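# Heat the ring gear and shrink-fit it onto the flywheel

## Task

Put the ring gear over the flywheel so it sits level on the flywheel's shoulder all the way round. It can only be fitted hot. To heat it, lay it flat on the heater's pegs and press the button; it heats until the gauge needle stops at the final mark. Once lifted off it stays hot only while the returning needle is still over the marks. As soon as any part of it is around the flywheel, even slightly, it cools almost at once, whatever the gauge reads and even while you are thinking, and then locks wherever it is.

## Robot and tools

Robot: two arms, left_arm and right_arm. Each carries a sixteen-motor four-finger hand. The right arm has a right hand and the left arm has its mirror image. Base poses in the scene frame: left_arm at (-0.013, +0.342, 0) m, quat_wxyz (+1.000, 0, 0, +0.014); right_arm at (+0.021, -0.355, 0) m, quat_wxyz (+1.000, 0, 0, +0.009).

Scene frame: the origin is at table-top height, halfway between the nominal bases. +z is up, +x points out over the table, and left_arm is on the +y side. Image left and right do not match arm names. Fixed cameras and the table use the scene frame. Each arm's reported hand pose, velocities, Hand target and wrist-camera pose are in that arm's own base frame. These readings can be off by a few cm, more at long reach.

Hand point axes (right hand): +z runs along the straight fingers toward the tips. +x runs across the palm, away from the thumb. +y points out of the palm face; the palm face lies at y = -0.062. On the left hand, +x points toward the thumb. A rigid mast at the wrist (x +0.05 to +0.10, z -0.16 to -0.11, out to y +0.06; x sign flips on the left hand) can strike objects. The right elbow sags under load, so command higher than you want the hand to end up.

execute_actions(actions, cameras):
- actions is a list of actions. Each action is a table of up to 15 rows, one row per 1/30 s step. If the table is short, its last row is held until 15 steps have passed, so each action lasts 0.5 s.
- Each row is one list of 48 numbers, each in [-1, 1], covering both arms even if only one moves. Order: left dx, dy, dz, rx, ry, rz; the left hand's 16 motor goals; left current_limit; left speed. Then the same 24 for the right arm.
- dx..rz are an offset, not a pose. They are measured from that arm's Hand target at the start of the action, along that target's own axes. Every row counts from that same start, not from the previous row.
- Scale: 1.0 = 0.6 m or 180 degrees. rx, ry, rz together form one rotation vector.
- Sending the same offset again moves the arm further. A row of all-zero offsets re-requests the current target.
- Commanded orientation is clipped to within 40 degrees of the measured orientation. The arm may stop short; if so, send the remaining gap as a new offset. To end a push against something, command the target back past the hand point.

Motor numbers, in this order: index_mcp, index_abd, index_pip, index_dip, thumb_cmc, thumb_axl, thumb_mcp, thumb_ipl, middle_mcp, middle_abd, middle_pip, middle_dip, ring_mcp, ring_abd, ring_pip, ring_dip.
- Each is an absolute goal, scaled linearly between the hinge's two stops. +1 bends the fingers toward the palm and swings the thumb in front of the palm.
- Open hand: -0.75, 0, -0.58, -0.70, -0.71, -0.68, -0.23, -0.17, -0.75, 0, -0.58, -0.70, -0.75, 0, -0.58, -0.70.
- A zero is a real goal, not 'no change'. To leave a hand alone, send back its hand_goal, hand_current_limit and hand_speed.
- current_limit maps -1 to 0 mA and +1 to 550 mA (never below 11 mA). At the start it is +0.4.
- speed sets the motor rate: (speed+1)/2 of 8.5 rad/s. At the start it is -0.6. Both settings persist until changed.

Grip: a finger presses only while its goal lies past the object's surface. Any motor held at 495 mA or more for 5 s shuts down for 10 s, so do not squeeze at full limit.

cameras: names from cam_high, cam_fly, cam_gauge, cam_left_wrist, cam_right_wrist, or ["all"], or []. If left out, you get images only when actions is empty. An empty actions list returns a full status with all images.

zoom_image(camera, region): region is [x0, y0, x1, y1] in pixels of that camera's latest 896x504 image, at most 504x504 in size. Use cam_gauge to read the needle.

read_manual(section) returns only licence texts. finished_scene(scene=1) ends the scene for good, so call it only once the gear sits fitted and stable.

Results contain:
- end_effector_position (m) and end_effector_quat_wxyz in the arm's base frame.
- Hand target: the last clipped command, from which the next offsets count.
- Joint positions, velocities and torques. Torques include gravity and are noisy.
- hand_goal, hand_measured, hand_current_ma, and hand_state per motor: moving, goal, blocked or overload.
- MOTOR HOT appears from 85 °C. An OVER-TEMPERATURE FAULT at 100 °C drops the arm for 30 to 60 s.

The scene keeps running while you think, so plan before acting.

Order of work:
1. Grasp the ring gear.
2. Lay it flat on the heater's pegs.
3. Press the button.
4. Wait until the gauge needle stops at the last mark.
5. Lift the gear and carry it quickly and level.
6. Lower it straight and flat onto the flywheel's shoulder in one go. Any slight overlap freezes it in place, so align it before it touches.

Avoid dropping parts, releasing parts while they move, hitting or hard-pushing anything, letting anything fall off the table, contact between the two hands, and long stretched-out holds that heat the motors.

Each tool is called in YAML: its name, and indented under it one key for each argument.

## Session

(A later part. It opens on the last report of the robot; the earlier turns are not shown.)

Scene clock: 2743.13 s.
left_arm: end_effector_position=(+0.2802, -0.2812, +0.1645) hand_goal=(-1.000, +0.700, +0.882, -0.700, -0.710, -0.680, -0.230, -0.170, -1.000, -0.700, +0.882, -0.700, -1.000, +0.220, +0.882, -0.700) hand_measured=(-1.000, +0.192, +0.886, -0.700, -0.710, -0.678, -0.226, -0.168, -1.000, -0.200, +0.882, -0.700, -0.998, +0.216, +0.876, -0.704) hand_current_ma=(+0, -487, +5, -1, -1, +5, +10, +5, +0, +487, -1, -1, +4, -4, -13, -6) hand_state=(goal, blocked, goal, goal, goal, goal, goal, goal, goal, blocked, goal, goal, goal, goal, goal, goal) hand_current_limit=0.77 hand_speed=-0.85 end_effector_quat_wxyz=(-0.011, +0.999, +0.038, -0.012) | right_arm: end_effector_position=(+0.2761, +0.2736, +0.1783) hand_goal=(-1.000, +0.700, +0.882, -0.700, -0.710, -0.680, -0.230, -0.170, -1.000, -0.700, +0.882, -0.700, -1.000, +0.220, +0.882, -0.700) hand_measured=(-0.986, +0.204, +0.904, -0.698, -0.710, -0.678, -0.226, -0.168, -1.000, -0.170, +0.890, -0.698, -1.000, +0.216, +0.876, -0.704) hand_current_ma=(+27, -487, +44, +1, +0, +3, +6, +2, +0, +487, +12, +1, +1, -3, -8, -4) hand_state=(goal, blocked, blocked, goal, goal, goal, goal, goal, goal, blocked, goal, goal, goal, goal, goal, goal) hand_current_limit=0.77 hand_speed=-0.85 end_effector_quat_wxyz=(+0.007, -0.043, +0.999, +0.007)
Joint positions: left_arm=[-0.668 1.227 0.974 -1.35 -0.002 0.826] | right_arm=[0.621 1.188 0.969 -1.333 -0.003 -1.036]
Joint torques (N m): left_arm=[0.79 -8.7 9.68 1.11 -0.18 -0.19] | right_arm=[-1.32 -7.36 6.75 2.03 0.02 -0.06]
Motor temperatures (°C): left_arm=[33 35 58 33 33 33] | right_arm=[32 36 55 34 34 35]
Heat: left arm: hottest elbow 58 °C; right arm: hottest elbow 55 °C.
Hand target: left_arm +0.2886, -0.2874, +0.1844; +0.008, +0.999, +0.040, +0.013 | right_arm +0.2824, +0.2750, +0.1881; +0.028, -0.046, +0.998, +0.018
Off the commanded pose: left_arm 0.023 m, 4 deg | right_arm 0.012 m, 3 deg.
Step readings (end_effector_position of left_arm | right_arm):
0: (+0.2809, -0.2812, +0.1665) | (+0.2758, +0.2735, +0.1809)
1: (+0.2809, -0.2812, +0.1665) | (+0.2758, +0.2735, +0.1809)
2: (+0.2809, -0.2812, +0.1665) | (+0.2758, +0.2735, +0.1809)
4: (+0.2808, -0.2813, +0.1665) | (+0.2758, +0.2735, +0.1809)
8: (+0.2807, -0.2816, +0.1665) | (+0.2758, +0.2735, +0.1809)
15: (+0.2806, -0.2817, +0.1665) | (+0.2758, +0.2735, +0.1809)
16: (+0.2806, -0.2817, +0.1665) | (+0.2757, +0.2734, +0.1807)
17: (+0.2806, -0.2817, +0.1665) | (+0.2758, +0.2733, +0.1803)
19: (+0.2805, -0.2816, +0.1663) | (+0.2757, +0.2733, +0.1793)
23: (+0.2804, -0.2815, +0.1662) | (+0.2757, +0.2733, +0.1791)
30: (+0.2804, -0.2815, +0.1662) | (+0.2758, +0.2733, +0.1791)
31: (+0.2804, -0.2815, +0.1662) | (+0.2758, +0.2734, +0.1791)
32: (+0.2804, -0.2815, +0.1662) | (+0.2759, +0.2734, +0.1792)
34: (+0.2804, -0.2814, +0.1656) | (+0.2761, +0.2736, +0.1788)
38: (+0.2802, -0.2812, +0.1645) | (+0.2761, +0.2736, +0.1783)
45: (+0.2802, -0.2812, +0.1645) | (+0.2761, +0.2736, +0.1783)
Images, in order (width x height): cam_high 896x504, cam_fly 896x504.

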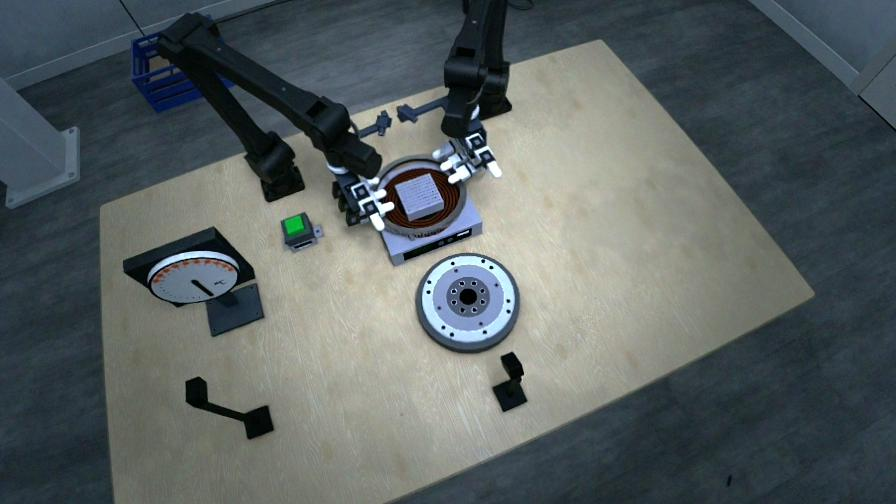

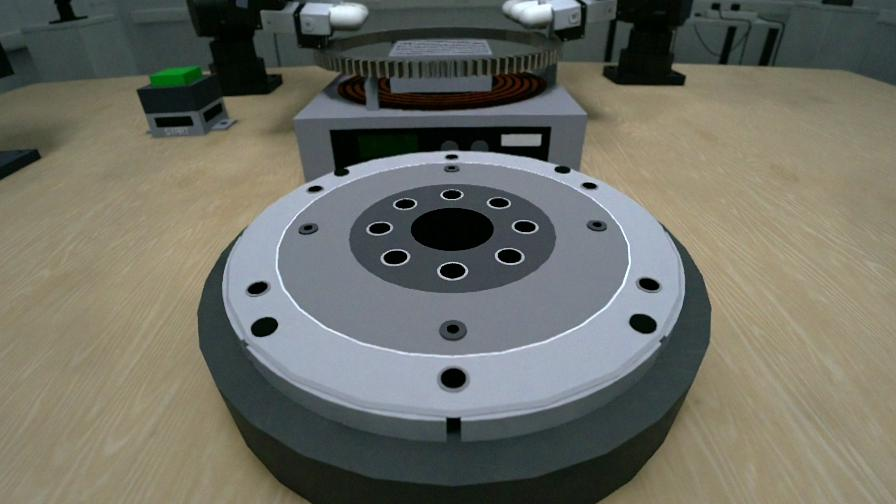

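execute_actions:
  actions:
    - [[0.002,0,0.004,0,0,0,-1,0.7,0.882,-0.7,-0.71,-0.68,-0.23,-0.17,-1,-0.7,0.882,-0.7,-1,0.22,0.882,-0.7,0.77,-0.85,-0.002,0,0.006,0,0,0,-1,0.7,0.882,-0.7,-0.71,-0.68,-0.23,-0.17,-1,-0.7,0.882,-0.7,-1,0.22,0.882,-0.7,0.77,-0.85]]
    - [[0.002,0,0.004,0,0,0,-1,0.7,0.882,-0.7,-0.71,-0.68,-0.23,-0.17,-1,-0.7,0.882,-0.7,-1,0.22,0.882,-0.7,0.77,-0.85,-0.002,0,0.006,0,0,0,-1,0.7,0.882,-0.7,-0.71,-0.68,-0.23,-0.17,-1,-0.7,0.882,-0.7,-1,0.22,0.882,-0.7,0.77,-0.85]]
  cameras: ["cam_left_wrist","cam_right_wrist"]

zoom_image:
  camera: "cam_left_wrist"
  region: [460, 60, 720, 220]

zoom_image:
  camera: "cam_right_wrist"
  region: [80, 0, 500, 200]

Scene clock: 2765.60 s.
left_arm: end_effector_position=(+0.2802, -0.2811, +0.1638) hand_goal=(-1.000, +0.700, +0.882, -0.700, -0.710, -0.680, -0.230, -0.170, -1.000, -0.700, +0.882, -0.700, -1.000, +0.220, +0.882, -0.700) hand_measured=(-1.000, +0.192, +0.888, -0.700, -0.710, -0.678, -0.226, -0.168, -1.000, -0.202, +0.884, -0.700, -0.998, +0.216, +0.876, -0.704) hand_current_ma=(+0, -487, +11, -1, -1, +5, +10, +5, +0, +487, +3, -1, +4, -4, -13, -6) hand_state=(goal, blocked, goal, goal, goal, goal, goal, goal, goal, blocked, goal, goal, goal, goal, goal, goal) hand_current_limit=0.77 hand_speed=-0.85 end_effector_quat_wxyz=(-0.011, +0.999, +0.038, -0.011) | right_arm: end_effector_position=(+0.2761, +0.2734, +0.1780) hand_goal=(-1.000, +0.700, +0.882, -0.700, -0.710, -0.680, -0.230, -0.170, -1.000, -0.700, +0.882, -0.700, -1.000, +0.220, +0.882, -0.700) hand_measured=(-0.988, +0.204, +0.904, -0.698, -0.710, -0.678, -0.226, -0.168, -1.000, -0.172, +0.890, -0.698, -1.000, +0.216, +0.876, -0.704) hand_current_ma=(+24, -487, +48, +1, +0, +3, +6, +2, +0, +487, +13, +1, +1, -3, -8, -4) hand_state=(goal, blocked, blocked, goal, goal, goal, goal, goal, goal, blocked, goal, goal, goal, goal, goal, goal) hand_current_limit=0.77 hand_speed=-0.85 end_effector_quat_wxyz=(+0.008, -0.043, +0.999, +0.007)
Joint positions: left_arm=[-0.668 1.227 0.972 -1.348 -0.003 0.826] | right_arm=[0.621 1.186 0.966 -1.329 -0.003 -1.036]
Joint torques (N m): left_arm=[0.32 -8.06 9.18 1.47 -0.22 -0.13] | right_arm=[-2.02 -6.18 6.19 2.66 0.03 -0.04]
Motor temperatures (°C): left_arm=[33 35 58 33 33 33] | right_arm=[32 36 52 34 34 35]
Heat: left arm: hottest elbow 58 °C; right arm: hottest elbow 52 °C.
Hand target: left_arm +0.2911, -0.2873, +0.1796; +0.008, +0.999, +0.040, +0.013 | right_arm +0.2852, +0.2755, +0.1810; +0.028, -0.046, +0.998, +0.018
Off the commanded pose: left_arm 0.020 m, 4 deg | right_arm 0.010 m, 3 deg.
Step readings (end_effector_position of left_arm | right_arm):
0: (+0.2802, -0.2812, +0.1645) | (+0.2761, +0.2736, +0.1783)
1: (+0.2802, -0.2812, +0.1645) | (+0.2761, +0.2736, +0.1783)
2: (+0.2803, -0.2813, +0.1645) | (+0.2761, +0.2736, +0.1783)
4: (+0.2803, -0.2813, +0.1644) | (+0.2762, +0.2736, +0.1783)
8: (+0.2802, -0.2812, +0.1639) | (+0.2762, +0.2736, +0.1783)
15: (+0.2802, -0.2812, +0.1639) | (+0.2762, +0.2736, +0.1783)
16: (+0.2802, -0.2812, +0.1639) | (+0.2762, +0.2736, +0.1783)
17: (+0.2802, -0.2812, +0.1639) | (+0.2761, +0.2736, +0.1780)
19: (+0.2802, -0.2812, +0.1639) | (+0.2761, +0.2736, +0.1780)
23: (+0.2802, -0.2811, +0.1638) | (+0.2761, +0.2734, +0.1780)
30: (+0.2802, -0.2811, +0.1638) | (+0.2761, +0.2734, +0.1780)
Images, in order (width x height): cam_left_wrist 896x504, cam_right_wrist 896x504.

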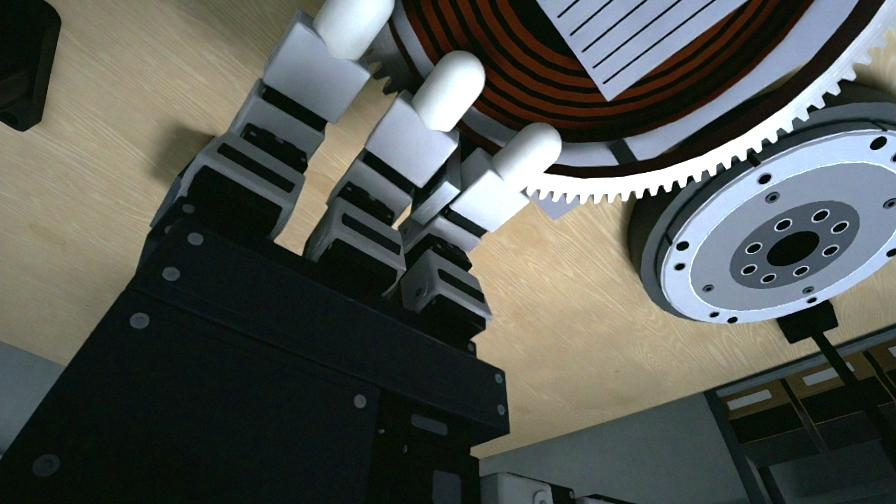

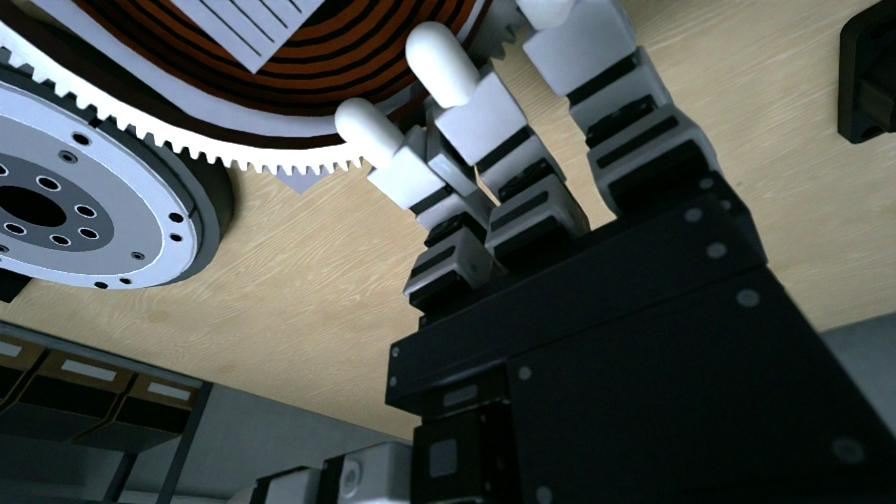

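Scaled by 1.938 from the camera's 896x504 image, which has a finer 1280x720 frame.

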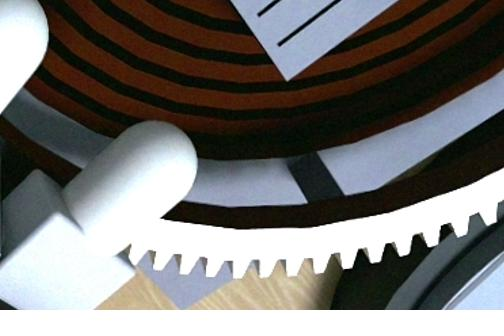

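Scaled by 1.200 from the camera's 896x504 image, which has a finer 1280x720 frame.

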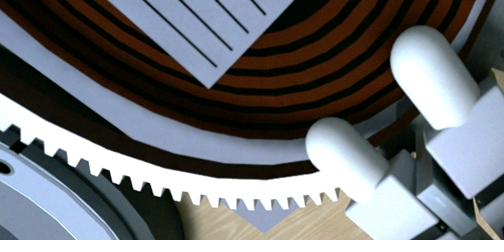

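execute_actions:
  actions:
    - [[0,0,0,0,0,0,-1,-0.2,0.882,-0.7,-0.71,-0.68,-0.23,-0.17,-1,0.2,0.882,-0.7,-1,0.22,0.882,-0.7,0.4,-0.92,0,0,0,0,0,0,-1,-0.2,0.882,-0.7,-0.71,-0.68,-0.23,-0.17,-1,0.2,0.882,-0.7,-1,0.22,0.882,-0.7,0.4,-0.92]]
    - [[0,0,0,0,0,0,-1,-0.2,0.882,-0.7,-0.71,-0.68,-0.23,-0.17,-1,0.2,0.882,-0.7,-1,0.22,0.882,-0.7,0.4,-0.85,0,0,0,0,0,0,-1,-0.2,0.882,-0.7,-0.71,-0.68,-0.23,-0.17,-1,0.2,0.882,-0.7,-1,0.22,0.882,-0.7,0.4,-0.85]]
  cameras: ["cam_fly","cam_left_wrist","cam_right_wrist"]

Scene clock: 2772.67 s.
left_arm: end_effector_position=(+0.2823, -0.2829, +0.1659) hand_goal=(-1.000, -0.200, +0.882, -0.700, -0.710, -0.680, -0.230, -0.170, -1.000, +0.200, +0.882, -0.700, -1.000, +0.220, +0.882, -0.700) hand_measured=(-1.000, -0.196, +0.882, -0.700, -0.710, -0.678, -0.226, -0.168, -1.000, +0.196, +0.882, -0.700, -0.998, +0.216, +0.876, -0.704) hand_current_ma=(+0, +6, +0, -1, -1, +5, +10, +5, +0, -7, +0, -1, +4, -4, -13, -6) hand_state=(goal, goal, goal, goal, goal, goal, goal, goal, goal, goal, goal, goal, goal, goal, goal, goal) hand_current_limit=0.40 hand_speed=-0.85 end_effector_quat_wxyz=(-0.006, +0.999, +0.038, -0.006) | right_arm: end_effector_position=(+0.2778, +0.2754, +0.1794) hand_goal=(-1.000, -0.200, +0.882, -0.700, -0.710, -0.680, -0.230, -0.170, -1.000, +0.200, +0.882, -0.700, -1.000, +0.220, +0.882, -0.700) hand_measured=(-0.996, -0.192, +0.884, -0.698, -0.710, -0.678, -0.226, -0.168, -0.998, +0.192, +0.884, -0.698, -1.000, +0.216, +0.876, -0.704) hand_current_ma=(+7, +10, +1, +1, +0, +3, +6, +2, +2, -9, +2, +1, +1, -3, -8, -4) hand_state=(goal, goal, goal, goal, goal, goal, goal, goal, goal, goal, goal, goal, goal, goal, goal, goal) hand_current_limit=0.40 hand_speed=-0.85 end_effector_quat_wxyz=(+0.014, -0.048, +0.999, +0.012)
Joint positions: left_arm=[-0.668 1.224 0.972 -1.337 -0.002 0.826] | right_arm=[0.62 1.185 0.966 -1.316 -0.005 -1.047]
Joint torques (N m): left_arm=[1.79 -7.06 9.68 1.25 -0.23 -0.09] | right_arm=[-1.79 -7 6.06 2.02 0.1 0.05]
Motor temperatures (°C): left_arm=[33 35 57 33 33 33] | right_arm=[32 36 53 34 34 35]
Heat: left arm: hottest elbow 57 °C; right arm: hottest elbow 53 °C.
Hand target: left_arm +0.2912, -0.2873, +0.1797; +0.008, +0.999, +0.040, +0.014 | right_arm +0.2852, +0.2755, +0.1810; +0.028, -0.046, +0.998, +0.019
Off the commanded pose: left_arm 0.017 m, 3 deg | right_arm 0.008 m, 2 deg.
Step readings (end_effector_position of left_arm | right_arm):
0: (+0.2802, -0.2811, +0.1638) | (+0.2761, +0.2734, +0.1780)
1: (+0.2802, -0.2811, +0.1638) | (+0.2761, +0.2734, +0.1780)
2: (+0.2802, -0.2811, +0.1638) | (+0.2761, +0.2734, +0.1780)
4: (+0.2802, -0.2811, +0.1638) | (+0.2761, +0.2734, +0.1780)
8: (+0.2802, -0.2811, +0.1638) | (+0.2761, +0.2734, +0.1780)
15: (+0.2801, -0.2812, +0.1641) | (+0.2761, +0.2733, +0.1785)
16: (+0.2802, -0.2813, +0.1643) | (+0.2761, +0.2733, +0.1785)
17: (+0.2802, -0.2813, +0.1643) | (+0.2761, +0.2735, +0.1786)
19: (+0.2806, -0.2817, +0.1649) | (+0.2764, +0.2739, +0.1787)
23: (+0.2817, -0.2825, +0.1657) | (+0.2774, +0.2747, +0.1792)
30: (+0.2823, -0.2829, +0.1659) | (+0.2779, +0.2752, +0.1794)
Images, in order (width x height): cam_fly 896x504, cam_left_wrist 896x504, cam_right_wrist 896x504.

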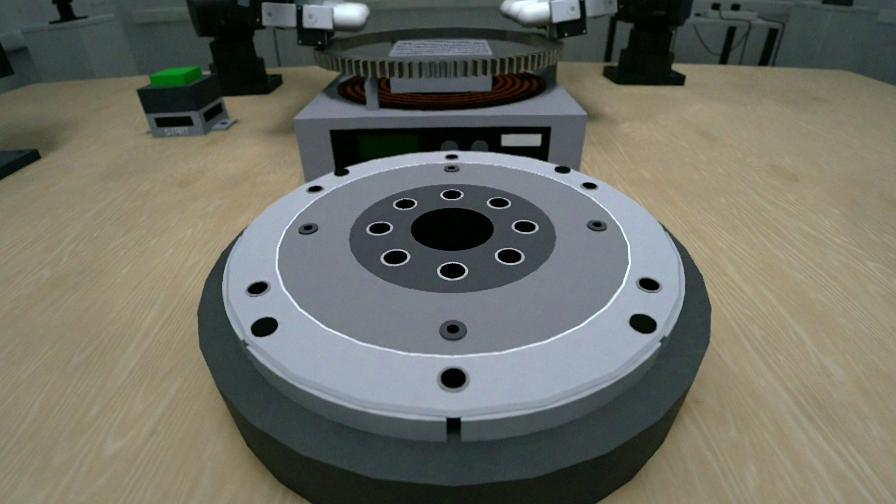

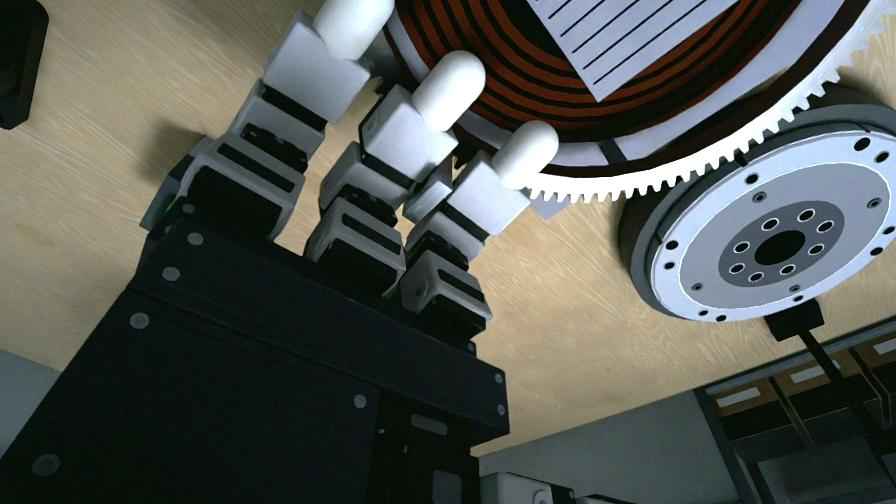

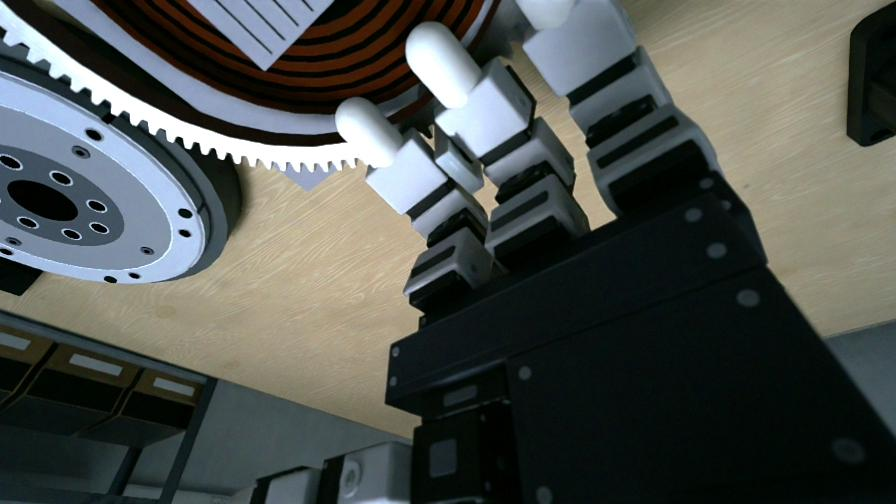

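execute_actions:
  actions:
    - [[0,0,0,0,0,0,-1,-0.2,0.882,-0.7,-0.71,-0.68,-0.23,-0.17,-1,0.2,0.882,-0.7,-1,0.22,0.882,-0.7,0.4,-0.8,-0.0305,0.0177,-0.0471,-0.006,-0.0095,0,-1,-0.2,0.882,-0.7,-0.71,-0.68,-0.23,-0.17,-1,0.2,0.882,-0.7,-1,0.22,0.882,-0.7,0.4,-0.8]]
    - [[0,0,0,0,0,0,-1,-0.2,0.882,-0.7,-0.71,-0.68,-0.23,-0.17,-1,0.2,0.882,-0.7,-1,0.22,0.882,-0.7,0.4,-0.8,0,0,-0.02,0,0,0,-1,-0.2,0.882,-0.7,-0.71,-0.68,-0.23,-0.17,-1,0.2,0.882,-0.7,-1,0.22,0.882,-0.7,0.4,-0.8]]
    - [[0,0,0,0,0,0,-1,-0.2,0.882,-0.7,-0.71,-0.68,-0.23,-0.17,-1,0.2,0.882,-0.7,-1,0.22,0.882,-0.7,0.4,-0.8,0,0,-0.03,0,0,0,-1,-0.2,0.882,-0.7,-0.71,-0.68,-0.23,-0.17,-1,0.2,0.882,-0.7,-1,0.22,0.882,-0.7,0.4,-0.8]]
    - [[0,0,0,0,0,0,-1,-0.2,0.882,-0.7,-0.71,-0.68,-0.23,-0.17,-1,0.2,0.882,-0.7,-1,0.22,0.882,-0.7,0.4,-0.8,0,0,-0.05,0,0,0,-1,-0.2,0.882,-0.7,-0.71,-0.68,-0.23,-0.17,-1,0.2,0.882,-0.7,-1,0.22,0.882,-0.7,0.4,-0.8]]
    - [[0,0,0,0,0,0,-1,-0.2,0.882,-0.7,-0.71,-0.68,-0.23,-0.17,-1,0.2,0.882,-0.7,-1,0.22,0.882,-0.7,0.4,-0.8,0,0,-0.05,0,0,0,-1,-0.2,0.882,-0.7,-0.71,-0.68,-0.23,-0.17,-1,0.2,0.882,-0.7,-1,0.22,0.882,-0.7,0.4,-0.8]]
  cameras: ["cam_fly"]

Scene clock: 2788.73 s.
left_arm: end_effector_position=(+0.2823, -0.2829, +0.1659) hand_goal=(-1.000, -0.200, +0.882, -0.700, -0.710, -0.680, -0.230, -0.170, -1.000, +0.200, +0.882, -0.700, -1.000, +0.220, +0.882, -0.700) hand_measured=(-1.000, -0.196, +0.882, -0.700, -0.710, -0.678, -0.226, -0.168, -1.000, +0.196, +0.882, -0.700, -0.998, +0.216, +0.876, -0.704) hand_current_ma=(+0, +6, +0, -1, -1, +5, +10, +5, +0, -7, +0, -1, +4, -4, -13, -6) hand_state=(goal, goal, goal, goal, goal, goal, goal, goal, goal, goal, goal, goal, goal, goal, goal, goal) hand_current_limit=0.40 hand_speed=-0.80 end_effector_quat_wxyz=(-0.006, +0.999, +0.038, -0.006) | right_arm: end_effector_position=(+0.2833, +0.2779, +0.2714) hand_goal=(-1.000, -0.200, +0.882, -0.700, -0.710, -0.680, -0.230, -0.170, -1.000, +0.200, +0.882, -0.700, -1.000, +0.220, +0.882, -0.700) hand_measured=(-0.996, -0.196, +0.882, -0.698, -0.710, -0.678, -0.226, -0.168, -0.998, +0.202, +0.876, -0.698, -1.000, +0.216, +0.876, -0.704) hand_current_ma=(+5, +3, +0, +1, +0, +3, +6, +2, +2, +2, -9, +1, +1, -3, -8, -4) hand_state=(goal, goal, goal, goal, goal, goal, goal, goal, goal, goal, goal, goal, goal, goal, goal, goal) hand_current_limit=0.40 hand_speed=-0.80 end_effector_quat_wxyz=(+0.019, -0.047, +0.999, +0.015)
Joint positions: left_arm=[-0.668 1.224 0.972 -1.337 -0.002 0.826] | right_arm=[0.617 1.168 1.193 -1.547 -0.005 -1.047]
Joint torques (N m): left_arm=[0.15 -7.24 9.4 1.25 -0.2 -0.08] | right_arm=[-2.14 -6.42 10.71 0.23 0.01 0.07]
Motor temperatures (°C): left_arm=[33 34 56 33 33 33] | right_arm=[32 36 53 34 34 35]
Heat: left arm: hottest elbow 56 °C; right arm: hottest elbow 53 °C.
Hand target: left_arm +0.2912, -0.2873, +0.1797; +0.008, +0.999, +0.040, +0.014 | right_arm +0.2936, +0.2811, +0.3002; +0.043, -0.045, +0.998, +0.029
Off the commanded pose: left_arm 0.017 m, 3 deg | right_arm 0.031 m, 3 deg.
Step readings (end_effector_position of left_arm | right_arm):
0: (+0.2823, -0.2829, +0.1659) | (+0.2778, +0.2754, +0.1794)
1: (+0.2823, -0.2829, +0.1659) | (+0.2778, +0.2754, +0.1794)
2: (+0.2823, -0.2829, +0.1659) | (+0.2778, +0.2754, +0.1794)
4: (+0.2823, -0.2829, +0.1659) | (+0.2778, +0.2754, +0.1794)
8: (+0.2823, -0.2829, +0.1659) | (+0.2779, +0.2755, +0.1799)
15: (+0.2823, -0.2829, +0.1659) | (+0.2780, +0.2756, +0.1805)
16: (+0.2823, -0.2829, +0.1659) | (+0.2780, +0.2756, +0.1806)
17: (+0.2823, -0.2829, +0.1659) | (+0.2780, +0.2756, +0.1811)
19: (+0.2823, -0.2829, +0.1659) | (+0.2780, +0.2756, +0.1837)
23: (+0.2823, -0.2829, +0.1659) | (+0.2780, +0.2758, +0.1881)
30: (+0.2823, -0.2829, +0.1659) | (+0.2780, +0.2758, +0.1894)
31: (+0.2823, -0.2829, +0.1659) | (+0.2780, +0.2757, +0.1895)
32: (+0.2823, -0.2829, +0.1659) | (+0.2779, +0.2757, +0.1903)
34: (+0.2823, -0.2829, +0.1659) | (+0.2785, +0.2759, +0.1947)
38: (+0.2823, -0.2829, +0.1659) | (+0.2803, +0.2772, +0.2043)
45: (+0.2823, -0.2829, +0.1659) | (+0.2807, +0.2775, +0.2072)
46: (+0.2823, -0.2829, +0.1659) | (+0.2807, +0.2775, +0.2074)
47: (+0.2823, -0.2829, +0.1659) | (+0.2804, +0.2773, +0.2086)
49: (+0.2823, -0.2829, +0.1659) | (+0.2802, +0.2767, +0.2148)
53: (+0.2823, -0.2829, +0.1659) | (+0.2839, +0.2787, +0.2335)
60: (+0.2823, -0.2829, +0.1659) | (+0.2847, +0.2791, +0.2435)
61: (+0.2823, -0.2829, +0.1659) | (+0.2844, +0.2789, +0.2435)
62: (+0.2823, -0.2829, +0.1659) | (+0.2836, +0.2783, +0.2444)
64: (+0.2823, -0.2829, +0.1659) | (+0.2814, +0.2767, +0.2488)
68: (+0.2823, -0.2829, +0.1659) | (+0.2829, +0.2778, +0.2637)
75: (+0.2823, -0.2829, +0.1659) | (+0.2836, +0.2783, +0.2716)
Images, in order (width x height): cam_fly 896x504.

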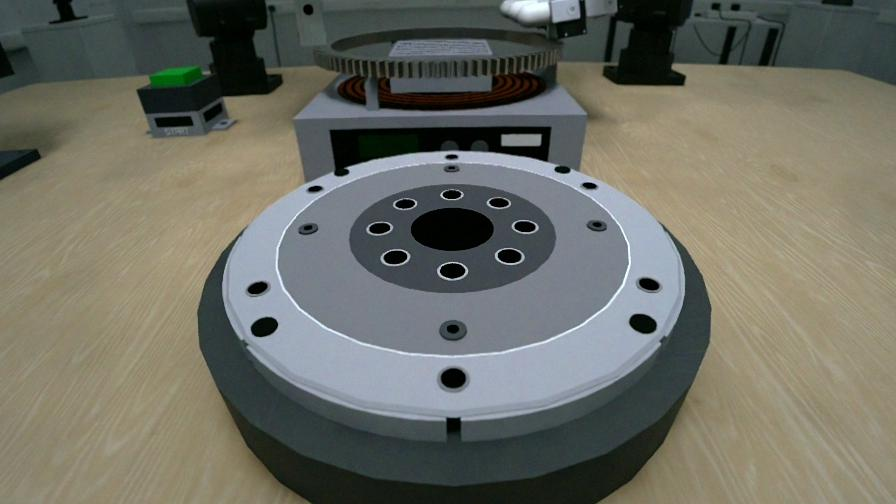

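execute_actions:
  actions:
    - [[0,0,0,0,0,0,-1,-0.2,0.882,-0.7,-0.71,-0.68,-0.23,-0.17,-1,0.2,0.882,-0.7,-1,0.22,0.882,-0.7,0.4,-0.8,0.0351,-0.0654,0.0058,0,0,0,-1,-0.2,0.882,-0.7,0.56,-0.68,-0.23,-0.17,-1,0.2,0.882,-0.7,-1,0.22,0.882,-0.7,0.4,-0.6]]
    - [[0,0,0,0,0,0,-1,-0.2,0.882,-0.7,-0.71,-0.68,-0.23,-0.17,-1,0.2,0.882,-0.7,-1,0.22,0.882,-0.7,0.4,-0.8,0.0351,-0.0654,0.0058,0,0,0,-1,-0.2,0.882,-0.7,0.56,-0.68,-0.23,-0.17,-0.75,0,-0.58,-0.7,-1,0.22,0.882,-0.7,0.4,-0.6]]
    - [[0,0,0,0,0,0,-1,-0.2,0.882,-0.7,-0.71,-0.68,-0.23,-0.17,-1,0.2,0.882,-0.7,-1,0.22,0.882,-0.7,0.4,-0.8,0.0351,-0.0654,0.0058,0,0,0,-1,-0.2,0.882,-0.7,0.56,-0.68,-0.23,-0.17,-0.75,0,-0.58,-0.7,-1,0.22,0.882,-0.7,0.4,-0.6]]
    - [[0,0,0,0,0,0,-1,-0.2,0.882,-0.7,-0.71,-0.68,-0.23,-0.17,-1,0.2,0.882,-0.7,-1,0.22,0.882,-0.7,0.4,-0.8,0.0351,-0.0654,0.0058,0,0,0,-1,-0.2,0.882,-0.7,0.56,-0.68,-0.23,-0.17,-0.75,0,-0.58,-0.7,-1,0.22,0.882,-0.7,0.4,-0.6]]
    - [[0,0,0,0,0,0,-1,-0.2,0.882,-0.7,-0.71,-0.68,-0.23,-0.17,-1,0.2,0.882,-0.7,-1,0.22,0.882,-0.7,0.4,-0.8,0.0351,-0.0654,0.0058,0,0,0,-1,-0.2,0.882,-0.7,0.56,-0.68,-0.23,-0.17,-0.75,0,-0.58,-0.7,-1,0.22,0.882,-0.7,0.4,-0.6]]
  cameras: ["cam_left_wrist","cam_gauge"]

Scene clock: 2806.90 s.
left_arm: end_effector_position=(+0.2823, -0.2829, +0.1659) hand_goal=(-1.000, -0.200, +0.882, -0.700, -0.710, -0.680, -0.230, -0.170, -1.000, +0.200, +0.882, -0.700, -1.000, +0.220, +0.882, -0.700) hand_measured=(-1.000, -0.196, +0.882, -0.700, -0.710, -0.678, -0.226, -0.168, -1.000, +0.196, +0.882, -0.700, -0.998, +0.216, +0.876, -0.704) hand_current_ma=(+0, +6, +0, -1, -1, +5, +10, +5, +0, -7, +0, -1, +4, -4, -13, -6) hand_state=(goal, goal, goal, goal, goal, goal, goal, goal, goal, goal, goal, goal, goal, goal, goal, goal) hand_current_limit=0.40 hand_speed=-0.80 end_effector_quat_wxyz=(-0.006, +0.999, +0.038, -0.006) | right_arm: end_effector_position=(+0.2143, +0.0784, +0.2665) hand_goal=(-1.000, -0.200, +0.882, -0.700, +0.560, -0.680, -0.230, -0.170, -0.750, +0.000, -0.580, -0.700, -1.000, +0.220, +0.882, -0.700) hand_measured=(-0.998, -0.196, +0.882, -0.698, +0.558, -0.678, -0.226, -0.168, -0.750, +0.002, -0.578, -0.698, -0.998, +0.216, +0.876, -0.704) hand_current_ma=(+1, +3, +0, +1, -1, +3, +6, +2, +0, +2, +3, +1, +1, -3, -8, -4) hand_state=(goal, goal, goal, goal, goal, goal, goal, goal, goal, goal, goal, goal, goal, goal, goal, goal) hand_current_limit=0.40 hand_speed=-0.60 end_effector_quat_wxyz=(+0.050, -0.044, +0.997, +0.026)
Joint positions: left_arm=[-0.668 1.224 0.972 -1.337 -0.002 0.826] | right_arm=[-0.095 0.777 0.939 -1.64 -0.066 -1.75]
Joint torques (N m): left_arm=[0.85 -6.83 9.33 1.14 -0.13 -0.07] | right_arm=[-1.85 -1.79 5.96 -0.06 -0.33 -0.02]
Motor temperatures (°C): left_arm=[33 34 55 33 33 33] | right_arm=[32 36 53 34 34 35]
Heat: left arm: hottest elbow 55 °C; right arm: hottest elbow 53 °C.
Hand target: left_arm +0.2912, -0.2873, +0.1797; +0.008, +0.999, +0.040, +0.014 | right_arm +0.2088, +0.0778, +0.2633; +0.043, -0.046, +0.998, +0.028
Off the commanded pose: left_arm 0.017 m, 3 deg | right_arm 0.006 m, 1 deg.
Step readings (end_effector_position of left_arm | right_arm):
0: (+0.2823, -0.2829, +0.1659) | (+0.2832, +0.2779, +0.2714)
1: (+0.2823, -0.2829, +0.1659) | (+0.2831, +0.2778, +0.2716)
2: (+0.2823, -0.2829, +0.1659) | (+0.2836, +0.2767, +0.2722)
4: (+0.2823, -0.2829, +0.1659) | (+0.2853, +0.2714, +0.2769)
8: (+0.2823, -0.2829, +0.1659) | (+0.2858, +0.2525, +0.2918)
15: (+0.2823, -0.2829, +0.1659) | (+0.2813, +0.2445, +0.3000)
16: (+0.2823, -0.2829, +0.1659) | (+0.2809, +0.2441, +0.2989)
17: (+0.2823, -0.2829, +0.1659) | (+0.2802, +0.2419, +0.2969)
19: (+0.2823, -0.2829, +0.1659) | (+0.2760, +0.2344, +0.2904)
23: (+0.2823, -0.2829, +0.1659) | (+0.2689, +0.2113, +0.2825)
30: (+0.2823, -0.2829, +0.1659) | (+0.2654, +0.2038, +0.2887)
31: (+0.2823, -0.2829, +0.1659) | (+0.2650, +0.2036, +0.2883)
32: (+0.2823, -0.2829, +0.1659) | (+0.2644, +0.2016, +0.2871)
34: (+0.2823, -0.2829, +0.1659) | (+0.2605, +0.1935, +0.2825)
38: (+0.2823, -0.2829, +0.1659) | (+0.2529, +0.1699, +0.2772)
45: (+0.2823, -0.2829, +0.1659) | (+0.2491, +0.1623, +0.2816)
46: (+0.2823, -0.2829, +0.1659) | (+0.2488, +0.1621, +0.2815)
47: (+0.2823, -0.2829, +0.1659) | (+0.2482, +0.1601, +0.2806)
49: (+0.2823, -0.2829, +0.1659) | (+0.2448, +0.1515, +0.2766)
53: (+0.2823, -0.2829, +0.1659) | (+0.2372, +0.1285, +0.2712)
60: (+0.2823, -0.2829, +0.1659) | (+0.2331, +0.1207, +0.2741)
61: (+0.2823, -0.2829, +0.1659) | (+0.2327, +0.1203, +0.2740)
62: (+0.2823, -0.2829, +0.1659) | (+0.2318, +0.1183, +0.2734)
64: (+0.2823, -0.2829, +0.1659) | (+0.2288, +0.1095, +0.2700)
68: (+0.2823, -0.2829, +0.1659) | (+0.2215, +0.0869, +0.2648)
75: (+0.2823, -0.2829, +0.1659) | (+0.2169, +0.0789, +0.2665)
Images, in order (width x height): cam_gauge 896x504, cam_left_wrist 896x504.

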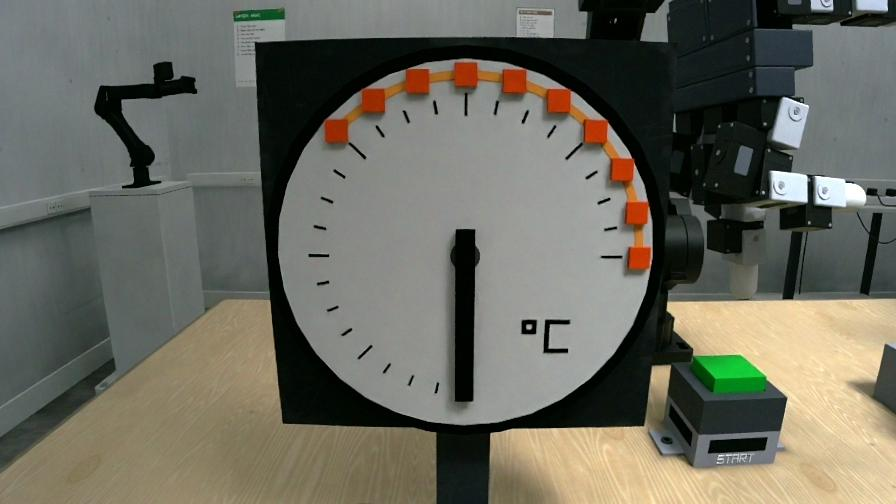

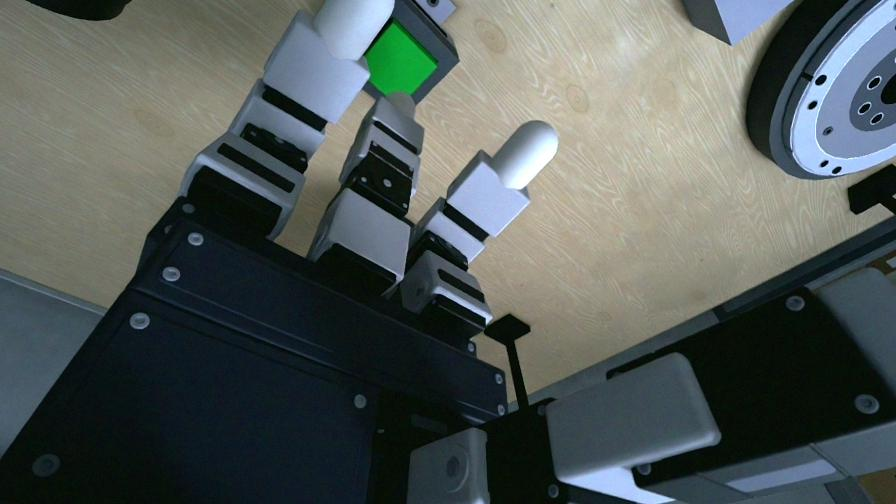

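execute_actions:
  actions:
    - [[0,0,0,0,0,0,-1,-0.2,0.882,-0.7,-0.71,-0.68,-0.23,-0.17,-1,0.2,0.882,-0.7,-1,0.22,0.882,-0.7,0.4,-0.8,0.0053,-0.0026,0.0495,0,0,0,-1,-0.2,0.882,-0.7,0.56,-0.68,-0.23,-0.17,-0.75,0,-0.58,-0.7,-1,0.22,0.882,-0.7,0.4,-0.6]]
    - [[0,0,0,0,0,0,-1,-0.2,0.882,-0.7,-0.71,-0.68,-0.23,-0.17,-1,0.2,0.882,-0.7,-1,0.22,0.882,-0.7,0.4,-0.8,0.003,-0.0015,0.028,0,0,0,-1,-0.2,0.882,-0.7,0.56,-0.68,-0.23,-0.17,-0.75,0,-0.58,-0.7,-1,0.22,0.882,-0.7,0.4,-0.6]]
    - [[0,0,0,0,0,0,-1,-0.2,0.882,-0.7,-0.71,-0.68,-0.23,-0.17,-1,0.2,0.882,-0.7,-1,0.22,0.882,-0.7,0.4,-0.8,0,-0.0015,0.028,0,0,0,-1,-0.2,0.882,-0.7,0.56,-0.68,-0.23,-0.17,-0.75,0,-0.58,-0.7,-1,0.22,0.882,-0.7,0.4,-0.6]]
    - [[0,0,0,0,0,0,-1,-0.2,0.882,-0.7,-0.71,-0.68,-0.23,-0.17,-1,0.2,0.882,-0.7,-1,0.22,0.882,-0.7,0.4,-0.8,0,-0.0012,0.022,0,0,0,-1,-0.2,0.882,-0.7,0.56,-0.68,-0.23,-0.17,-0.75,0,-0.58,-0.7,-1,0.22,0.882,-0.7,0.4,-0.6]]
  cameras: ["cam_gauge"]

execute_actions:
  actions: []
  cameras: ["cam_gauge","cam_high"]

Scene clock: 2819.73 s.
left_arm: end_effector_position=(+0.2823, -0.2829, +0.1659) hand_goal=(-1.000, -0.200, +0.882, -0.700, -0.710, -0.680, -0.230, -0.170, -1.000, +0.200, +0.882, -0.700, -1.000, +0.220, +0.882, -0.700) hand_measured=(-1.000, -0.196, +0.882, -0.700, -0.710, -0.678, -0.226, -0.168, -1.000, +0.196, +0.882, -0.700, -0.998, +0.216, +0.876, -0.704) hand_current_ma=(+0, +6, +0, -1, -1, +5, +10, +5, +0, -7, +0, -1, +4, -4, -13, -6) hand_state=(goal, goal, goal, goal, goal, goal, goal, goal, goal, goal, goal, goal, goal, goal, goal, goal) hand_current_limit=0.40 hand_speed=-0.80 end_effector_quat_wxyz=(-0.006, +0.999, +0.038, -0.006) | right_arm: end_effector_position=(+0.2098, +0.0787, +0.1976) hand_goal=(-1.000, -0.200, +0.882, -0.700, +0.560, -0.680, -0.230, -0.170, -0.750, +0.000, -0.580, -0.700, -1.000, +0.220, +0.882, -0.700) hand_measured=(-0.998, -0.196, +0.882, -0.698, +0.558, -0.678, -0.226, -0.168, -0.744, +0.028, -0.578, -0.698, -0.998, +0.216, +0.876, -0.704) hand_current_ma=(+1, +3, +0, +1, -1, +3, +7, +2, +7, +53, +3, +1, +1, -3, -8, -4) hand_state=(goal, goal, goal, goal, goal, goal, goal, goal, goal, blocked, goal, goal, goal, goal, goal, goal) hand_current_limit=0.40 hand_speed=-0.60 end_effector_quat_wxyz=(+0.042, -0.044, +0.998, +0.028)
Joint positions: left_arm=[-0.668 1.224 0.972 -1.337 -0.002 0.826] | right_arm=[-0.097 0.76 0.752 -1.487 -0.067 -1.754]
Joint torques (N m): left_arm=[0.91 -7.47 9.47 1.06 -0.2 -0.07] | right_arm=[-1.49 -0.62 4.96 2.06 -0.26 -0.01]
Motor temperatures (°C): left_arm=[33 34 55 33 33 33] | right_arm=[32 36 53 34 34 35]
Heat: left arm: hottest elbow 55 °C; right arm: hottest elbow 53 °C.
Hand target: left_arm +0.2912, -0.2873, +0.1797; +0.008, +0.999, +0.040, +0.014 | right_arm +0.2105, +0.0779, +0.1865; +0.043, -0.045, +0.998, +0.028
Off the commanded pose: left_arm 0.017 m, 3 deg | right_arm 0.011 m, 0 deg.
Step readings (end_effector_position of left_arm | right_arm):
0: (+0.2823, -0.2829, +0.1659) | (+0.2143, +0.0784, +0.2665)
1: (+0.2823, -0.2829, +0.1659) | (+0.2141, +0.0785, +0.2660)
2: (+0.2823, -0.2829, +0.1659) | (+0.2134, +0.0786, +0.2644)
4: (+0.2823, -0.2829, +0.1659) | (+0.2111, +0.0787, +0.2556)
8: (+0.2823, -0.2829, +0.1659) | (+0.2058, +0.0791, +0.2374)
15: (+0.2823, -0.2829, +0.1659) | (+0.2076, +0.0789, +0.2345)
16: (+0.2823, -0.2829, +0.1659) | (+0.2077, +0.0789, +0.2345)
17: (+0.2823, -0.2829, +0.1659) | (+0.2081, +0.0788, +0.2336)
19: (+0.2823, -0.2829, +0.1659) | (+0.2087, +0.0787, +0.2292)
23: (+0.2823, -0.2829, +0.1659) | (+0.2065, +0.0790, +0.2196)
30: (+0.2823, -0.2829, +0.1659) | (+0.2075, +0.0789, +0.2179)
31: (+0.2823, -0.2829, +0.1659) | (+0.2075, +0.0789, +0.2177)
32: (+0.2823, -0.2829, +0.1659) | (+0.2080, +0.0788, +0.2170)
34: (+0.2823, -0.2829, +0.1659) | (+0.2089, +0.0787, +0.2126)
38: (+0.2823, -0.2829, +0.1659) | (+0.2081, +0.0788, +0.2046)
45: (+0.2823, -0.2829, +0.1659) | (+0.2088, +0.0788, +0.2047)
46: (+0.2823, -0.2829, +0.1659) | (+0.2088, +0.0788, +0.2046)
47: (+0.2823, -0.2829, +0.1659) | (+0.2090, +0.0788, +0.2039)
49: (+0.2823, -0.2829, +0.1659) | (+0.2091, +0.0788, +0.2003)
53: (+0.2823, -0.2829, +0.1659) | (+0.2097, +0.0787, +0.1979)
60: (+0.2823, -0.2829, +0.1659) | (+0.2097, +0.0787, +0.1976)
Images, in order (width x height): cam_gauge 896x504.

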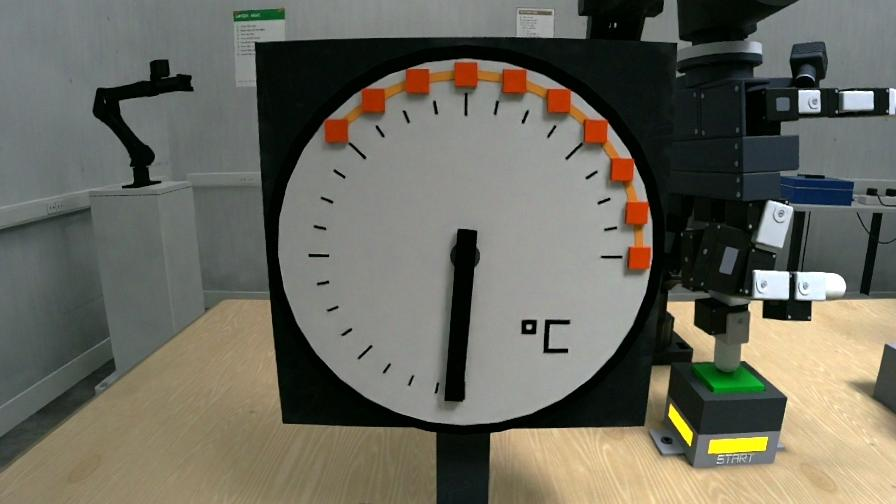

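Scene clock: 2819.73 s.
left_arm: end_effector_position=(+0.2823, -0.2829, +0.1659) hand_goal=(-1.000, -0.200, +0.882, -0.700, -0.710, -0.680, -0.230, -0.170, -1.000, +0.200, +0.882, -0.700, -1.000, +0.220, +0.882, -0.700) hand_measured=(-1.000, -0.196, +0.882, -0.700, -0.710, -0.678, -0.226, -0.168, -1.000, +0.196, +0.882, -0.700, -0.998, +0.216, +0.876, -0.704) hand_current_ma=(+0, +6, +0, -1, -1, +5, +10, +5, +0, -7, +0, -1, +4, -4, -13, -6) hand_state=(goal, goal, goal, goal, goal, goal, goal, goal, goal, goal, goal, goal, goal, goal, goal, goal) hand_current_limit=0.40 hand_speed=-0.80 end_effector_quat_wxyz=(-0.006, +0.999, +0.038, -0.006) | right_arm: end_effector_position=(+0.2098, +0.0787, +0.1976) hand_goal=(-1.000, -0.200, +0.882, -0.700, +0.560, -0.680, -0.230, -0.170, -0.750, +0.000, -0.580, -0.700, -1.000, +0.220, +0.882, -0.700) hand_measured=(-0.998, -0.196, +0.882, -0.698, +0.558, -0.678, -0.226, -0.168, -0.744, +0.028, -0.578, -0.698, -0.998, +0.216, +0.876, -0.704) hand_current_ma=(+1, +3, +0, +1, -1, +3, +7, +2, +7, +53, +3, +1, +1, -3, -8, -4) hand_state=(goal, goal, goal, goal, goal, goal, goal, goal, goal, blocked, goal, goal, goal, goal, goal, goal) hand_current_limit=0.40 hand_speed=-0.60 end_effector_quat_wxyz=(+0.042, -0.044, +0.998, +0.028)
Joint positions: left_arm=[-0.668 1.224 0.972 -1.337 -0.002 0.826] | right_arm=[-0.097 0.76 0.752 -1.487 -0.067 -1.754]
Joint velocities: within noise
Joint torques (N m): left_arm=[0.91 -7.47 9.47 1.06 -0.2 -0.07] | right_arm=[-1.49 -0.62 4.96 2.06 -0.26 -0.01]
Motor temperatures (°C): left_arm=[33 34 55 33 33 33] | right_arm=[32 36 53 34 34 35]
Heat: left arm: hottest elbow 55 °C; right arm: hottest elbow 53 °C.
Hand target: left_arm +0.2912, -0.2873, +0.1797; +0.008, +0.999, +0.040, +0.014 | right_arm +0.2105, +0.0779, +0.1865; +0.043, -0.045, +0.998, +0.028
Off the commanded pose: left_arm 0.017 m, 3 deg | right_arm 0.011 m, 0 deg.
Images, in order (width x height): cam_high 896x504, cam_gauge 896x504.

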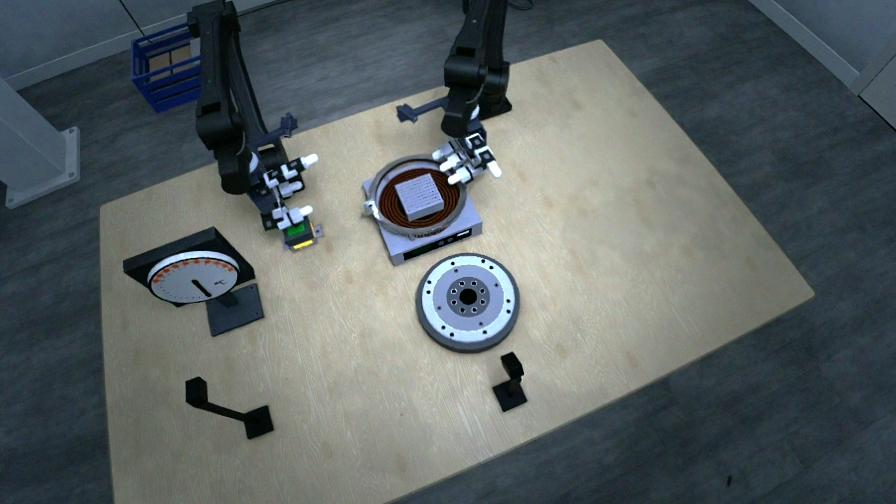

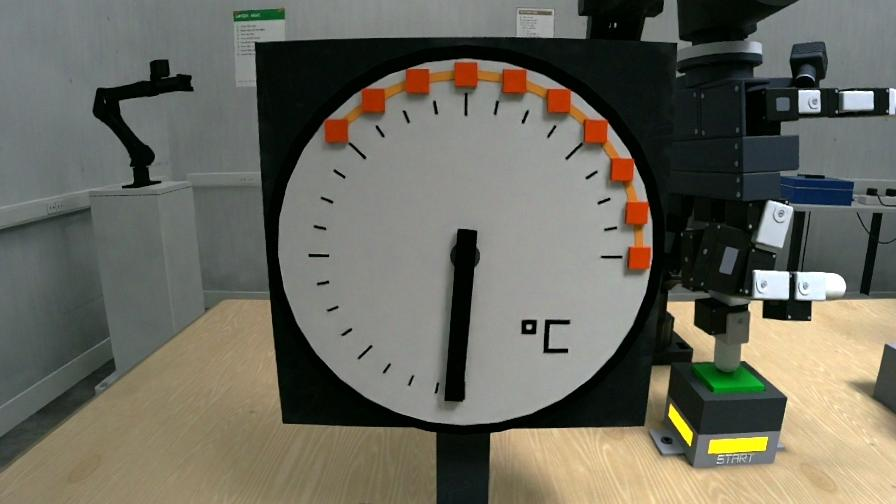

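execute_actions:
  actions:
    - [[0,0,0,0,0,0,-1,-0.2,0.882,-0.7,-0.71,-0.68,-0.23,-0.17,-1,0.2,0.882,-0.7,-1,0.22,0.882,-0.7,0.4,-0.8,-0.0087,0.0043,-0.0825,0,0,0,-1,-0.2,0.882,-0.7,0.56,-0.68,-0.23,-0.17,-0.75,0,-0.58,-0.7,-1,0.22,0.882,-0.7,0.4,-0.6]]
    - [[0,0,0,0,0,0,-1,-0.2,0.882,-0.7,-0.71,-0.68,-0.23,-0.17,-1,0.2,0.882,-0.7,-1,0.22,0.882,-0.7,0.4,-0.8,-0.0035,0.0017,-0.033,0,0,0,-1,-0.2,0.882,-0.7,0.56,-0.68,-0.23,-0.17,-1,0.2,0.882,-0.7,-1,0.22,0.882,-0.7,0.4,-0.6]]
    - [[0,0,0,0,0,0,-1,-0.2,0.882,-0.7,-0.71,-0.68,-0.23,-0.17,-1,0.2,0.882,-0.7,-1,0.22,0.882,-0.7,0.4,-0.8,-0.0397,0.0804,-0.0013,0,0,0,-1,-0.2,0.882,-0.7,0.56,-0.68,-0.23,-0.17,-1,0.2,0.882,-0.7,-1,0.22,0.882,-0.7,0.4,-0.6]]
    - [[0,0,0,0,0,0,-1,-0.2,0.882,-0.7,-0.71,-0.68,-0.23,-0.17,-1,0.2,0.882,-0.7,-1,0.22,0.882,-0.7,0.4,-0.8,-0.0397,0.0804,-0.0013,0,0,0,-1,-0.2,0.882,-0.7,-0.71,-0.68,-0.23,-0.17,-1,0.2,0.882,-0.7,-1,0.22,0.882,-0.7,0.4,-0.6]]
    - [[0,0,0,0,0,0,-1,-0.2,0.882,-0.7,-0.71,-0.68,-0.23,-0.17,-1,0.2,0.882,-0.7,-1,0.22,0.882,-0.7,0.4,-0.8,-0.0397,0.0804,-0.0013,0,0,0,-1,-0.2,0.882,-0.7,-0.71,-0.68,-0.23,-0.17,-1,0.2,0.882,-0.7,-1,0.22,0.882,-0.7,0.4,-0.6]]
    - [[0,0,0,0,0,0,-1,-0.2,0.882,-0.7,-0.71,-0.68,-0.23,-0.17,-1,0.2,0.882,-0.7,-1,0.22,0.882,-0.7,0.4,-0.8,-0.0397,0.0804,-0.0013,0,0,0,-1,-0.2,0.882,-0.7,-0.71,-0.68,-0.23,-0.17,-1,0.2,0.882,-0.7,-1,0.22,0.882,-0.7,0.4,-0.6]]
  cameras: ["cam_gauge","cam_left_wrist"]

Scene clock: 2836.67 s.
left_arm: end_effector_position=(+0.2823, -0.2829, +0.1659) hand_goal=(-1.000, -0.200, +0.882, -0.700, -0.710, -0.680, -0.230, -0.170, -1.000, +0.200, +0.882, -0.700, -1.000, +0.220, +0.882, -0.700) hand_measured=(-1.000, -0.196, +0.882, -0.700, -0.710, -0.678, -0.226, -0.168, -1.000, +0.196, +0.882, -0.700, -0.998, +0.216, +0.876, -0.704) hand_current_ma=(+0, +6, +0, -1, -1, +5, +10, +5, +0, -7, +0, -1, +4, -4, -13, -6) hand_state=(goal, goal, goal, goal, goal, goal, goal, goal, goal, goal, goal, goal, goal, goal, goal, goal) hand_current_limit=0.40 hand_speed=-0.80 end_effector_quat_wxyz=(-0.006, +0.999, +0.038, -0.006) | right_arm: end_effector_position=(+0.2722, +0.2668, +0.2534) hand_goal=(-1.000, -0.200, +0.882, -0.700, -0.710, -0.680, -0.230, -0.170, -1.000, +0.200, +0.882, -0.700, -1.000, +0.220, +0.882, -0.700) hand_measured=(-1.000, -0.196, +0.882, -0.698, -0.710, -0.678, -0.226, -0.168, -0.998, +0.196, +0.874, -0.698, -1.000, +0.216, +0.876, -0.704) hand_current_ma=(+0, +3, +0, +1, +0, +3, +7, +2, +1, -3, -13, +1, +1, -3, -8, -4) hand_state=(goal, goal, goal, goal, goal, goal, goal, goal, goal, goal, goal, goal, goal, goal, goal, goal) hand_current_limit=0.40 hand_speed=-0.60 end_effector_quat_wxyz=(+0.017, -0.049, +0.999, +0.015)
Joint positions: left_arm=[-0.668 1.224 0.972 -1.337 -0.002 0.826] | right_arm=[0.607 1.13 1.118 -1.514 -0.007 -1.063]
Joint torques (N m): left_arm=[0.97 -7.88 9.4 1.48 -0.21 -0.07] | right_arm=[-0.62 -4.66 10.88 1.06 -0.05 0.18]
Heat: left arm: hottest elbow 54 °C; right arm: hottest elbow 53 °C.
Hand target: left_arm +0.2912, -0.2873, +0.1797; +0.008, +0.999, +0.040, +0.014 | right_arm +0.2880, +0.2780, +0.2779; +0.042, -0.046, +0.998, +0.029
Off the commanded pose: left_arm 0.017 m, 3 deg | right_arm 0.031 m, 3 deg.
Step readings (end_effector_position of left_arm | right_arm):
0: (+0.2823, -0.2829, +0.1659) | (+0.2098, +0.0787, +0.1976)
1: (+0.2823, -0.2829, +0.1659) | (+0.2098, +0.0787, +0.1976)
2: (+0.2823, -0.2829, +0.1659) | (+0.2093, +0.0788, +0.1976)
4: (+0.2823, -0.2829, +0.1659) | (+0.2070, +0.0790, +0.1996)
8: (+0.2823, -0.2829, +0.1659) | (+0.2053, +0.0793, +0.2106)
15: (+0.2823, -0.2829, +0.1659) | (+0.2008, +0.0797, +0.2130)
16: (+0.2823, -0.2829, +0.1659) | (+0.2005, +0.0797, +0.2131)
17: (+0.2823, -0.2829, +0.1659) | (+0.1999, +0.0798, +0.2139)
19: (+0.2823, -0.2829, +0.1659) | (+0.1990, +0.0799, +0.2183)
23: (+0.2823, -0.2829, +0.1659) | (+0.2014, +0.0796, +0.2305)
30: (+0.2823, -0.2829, +0.1659) | (+0.2019, +0.0796, +0.2349)
31: (+0.2823, -0.2829, +0.1659) | (+0.2019, +0.0797, +0.2348)
32: (+0.2823, -0.2829, +0.1659) | (+0.2024, +0.0812, +0.2346)
34: (+0.2823, -0.2829, +0.1659) | (+0.2026, +0.0926, +0.2356)
38: (+0.2823, -0.2829, +0.1659) | (+0.2020, +0.1177, +0.2384)
45: (+0.2823, -0.2829, +0.1659) | (+0.2100, +0.1239, +0.2385)
46: (+0.2823, -0.2829, +0.1659) | (+0.2108, +0.1243, +0.2385)
47: (+0.2823, -0.2829, +0.1659) | (+0.2117, +0.1261, +0.2387)
49: (+0.2823, -0.2829, +0.1659) | (+0.2145, +0.1376, +0.2409)
53: (+0.2823, -0.2829, +0.1659) | (+0.2203, +0.1640, +0.2446)
60: (+0.2823, -0.2829, +0.1659) | (+0.2297, +0.1700, +0.2420)
61: (+0.2823, -0.2829, +0.1659) | (+0.2303, +0.1703, +0.2421)
62: (+0.2823, -0.2829, +0.1659) | (+0.2312, +0.1720, +0.2426)
64: (+0.2823, -0.2829, +0.1659) | (+0.2343, +0.1831, +0.2453)
68: (+0.2823, -0.2829, +0.1659) | (+0.2417, +0.2112, +0.2498)
75: (+0.2823, -0.2829, +0.1659) | (+0.2499, +0.2176, +0.2464)
76: (+0.2823, -0.2829, +0.1659) | (+0.2505, +0.2178, +0.2464)
77: (+0.2823, -0.2829, +0.1659) | (+0.2518, +0.2190, +0.2471)
79: (+0.2823, -0.2829, +0.1659) | (+0.2552, +0.2298, +0.2507)
83: (+0.2823, -0.2829, +0.1659) | (+0.2635, +0.2588, +0.2557)
90: (+0.2823, -0.2829, +0.1659) | (+0.2699, +0.2664, +0.2510)
Images, in order (width x height): cam_gauge 896x504, cam_left_wrist 896x504.

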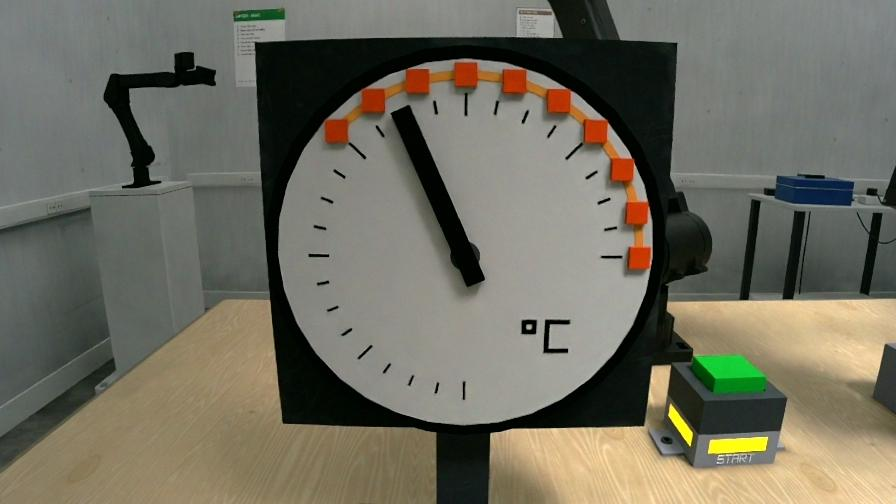

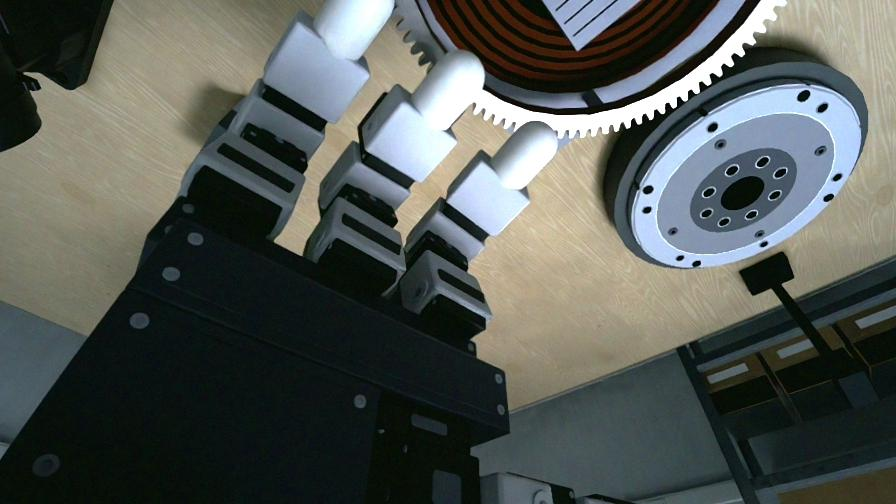

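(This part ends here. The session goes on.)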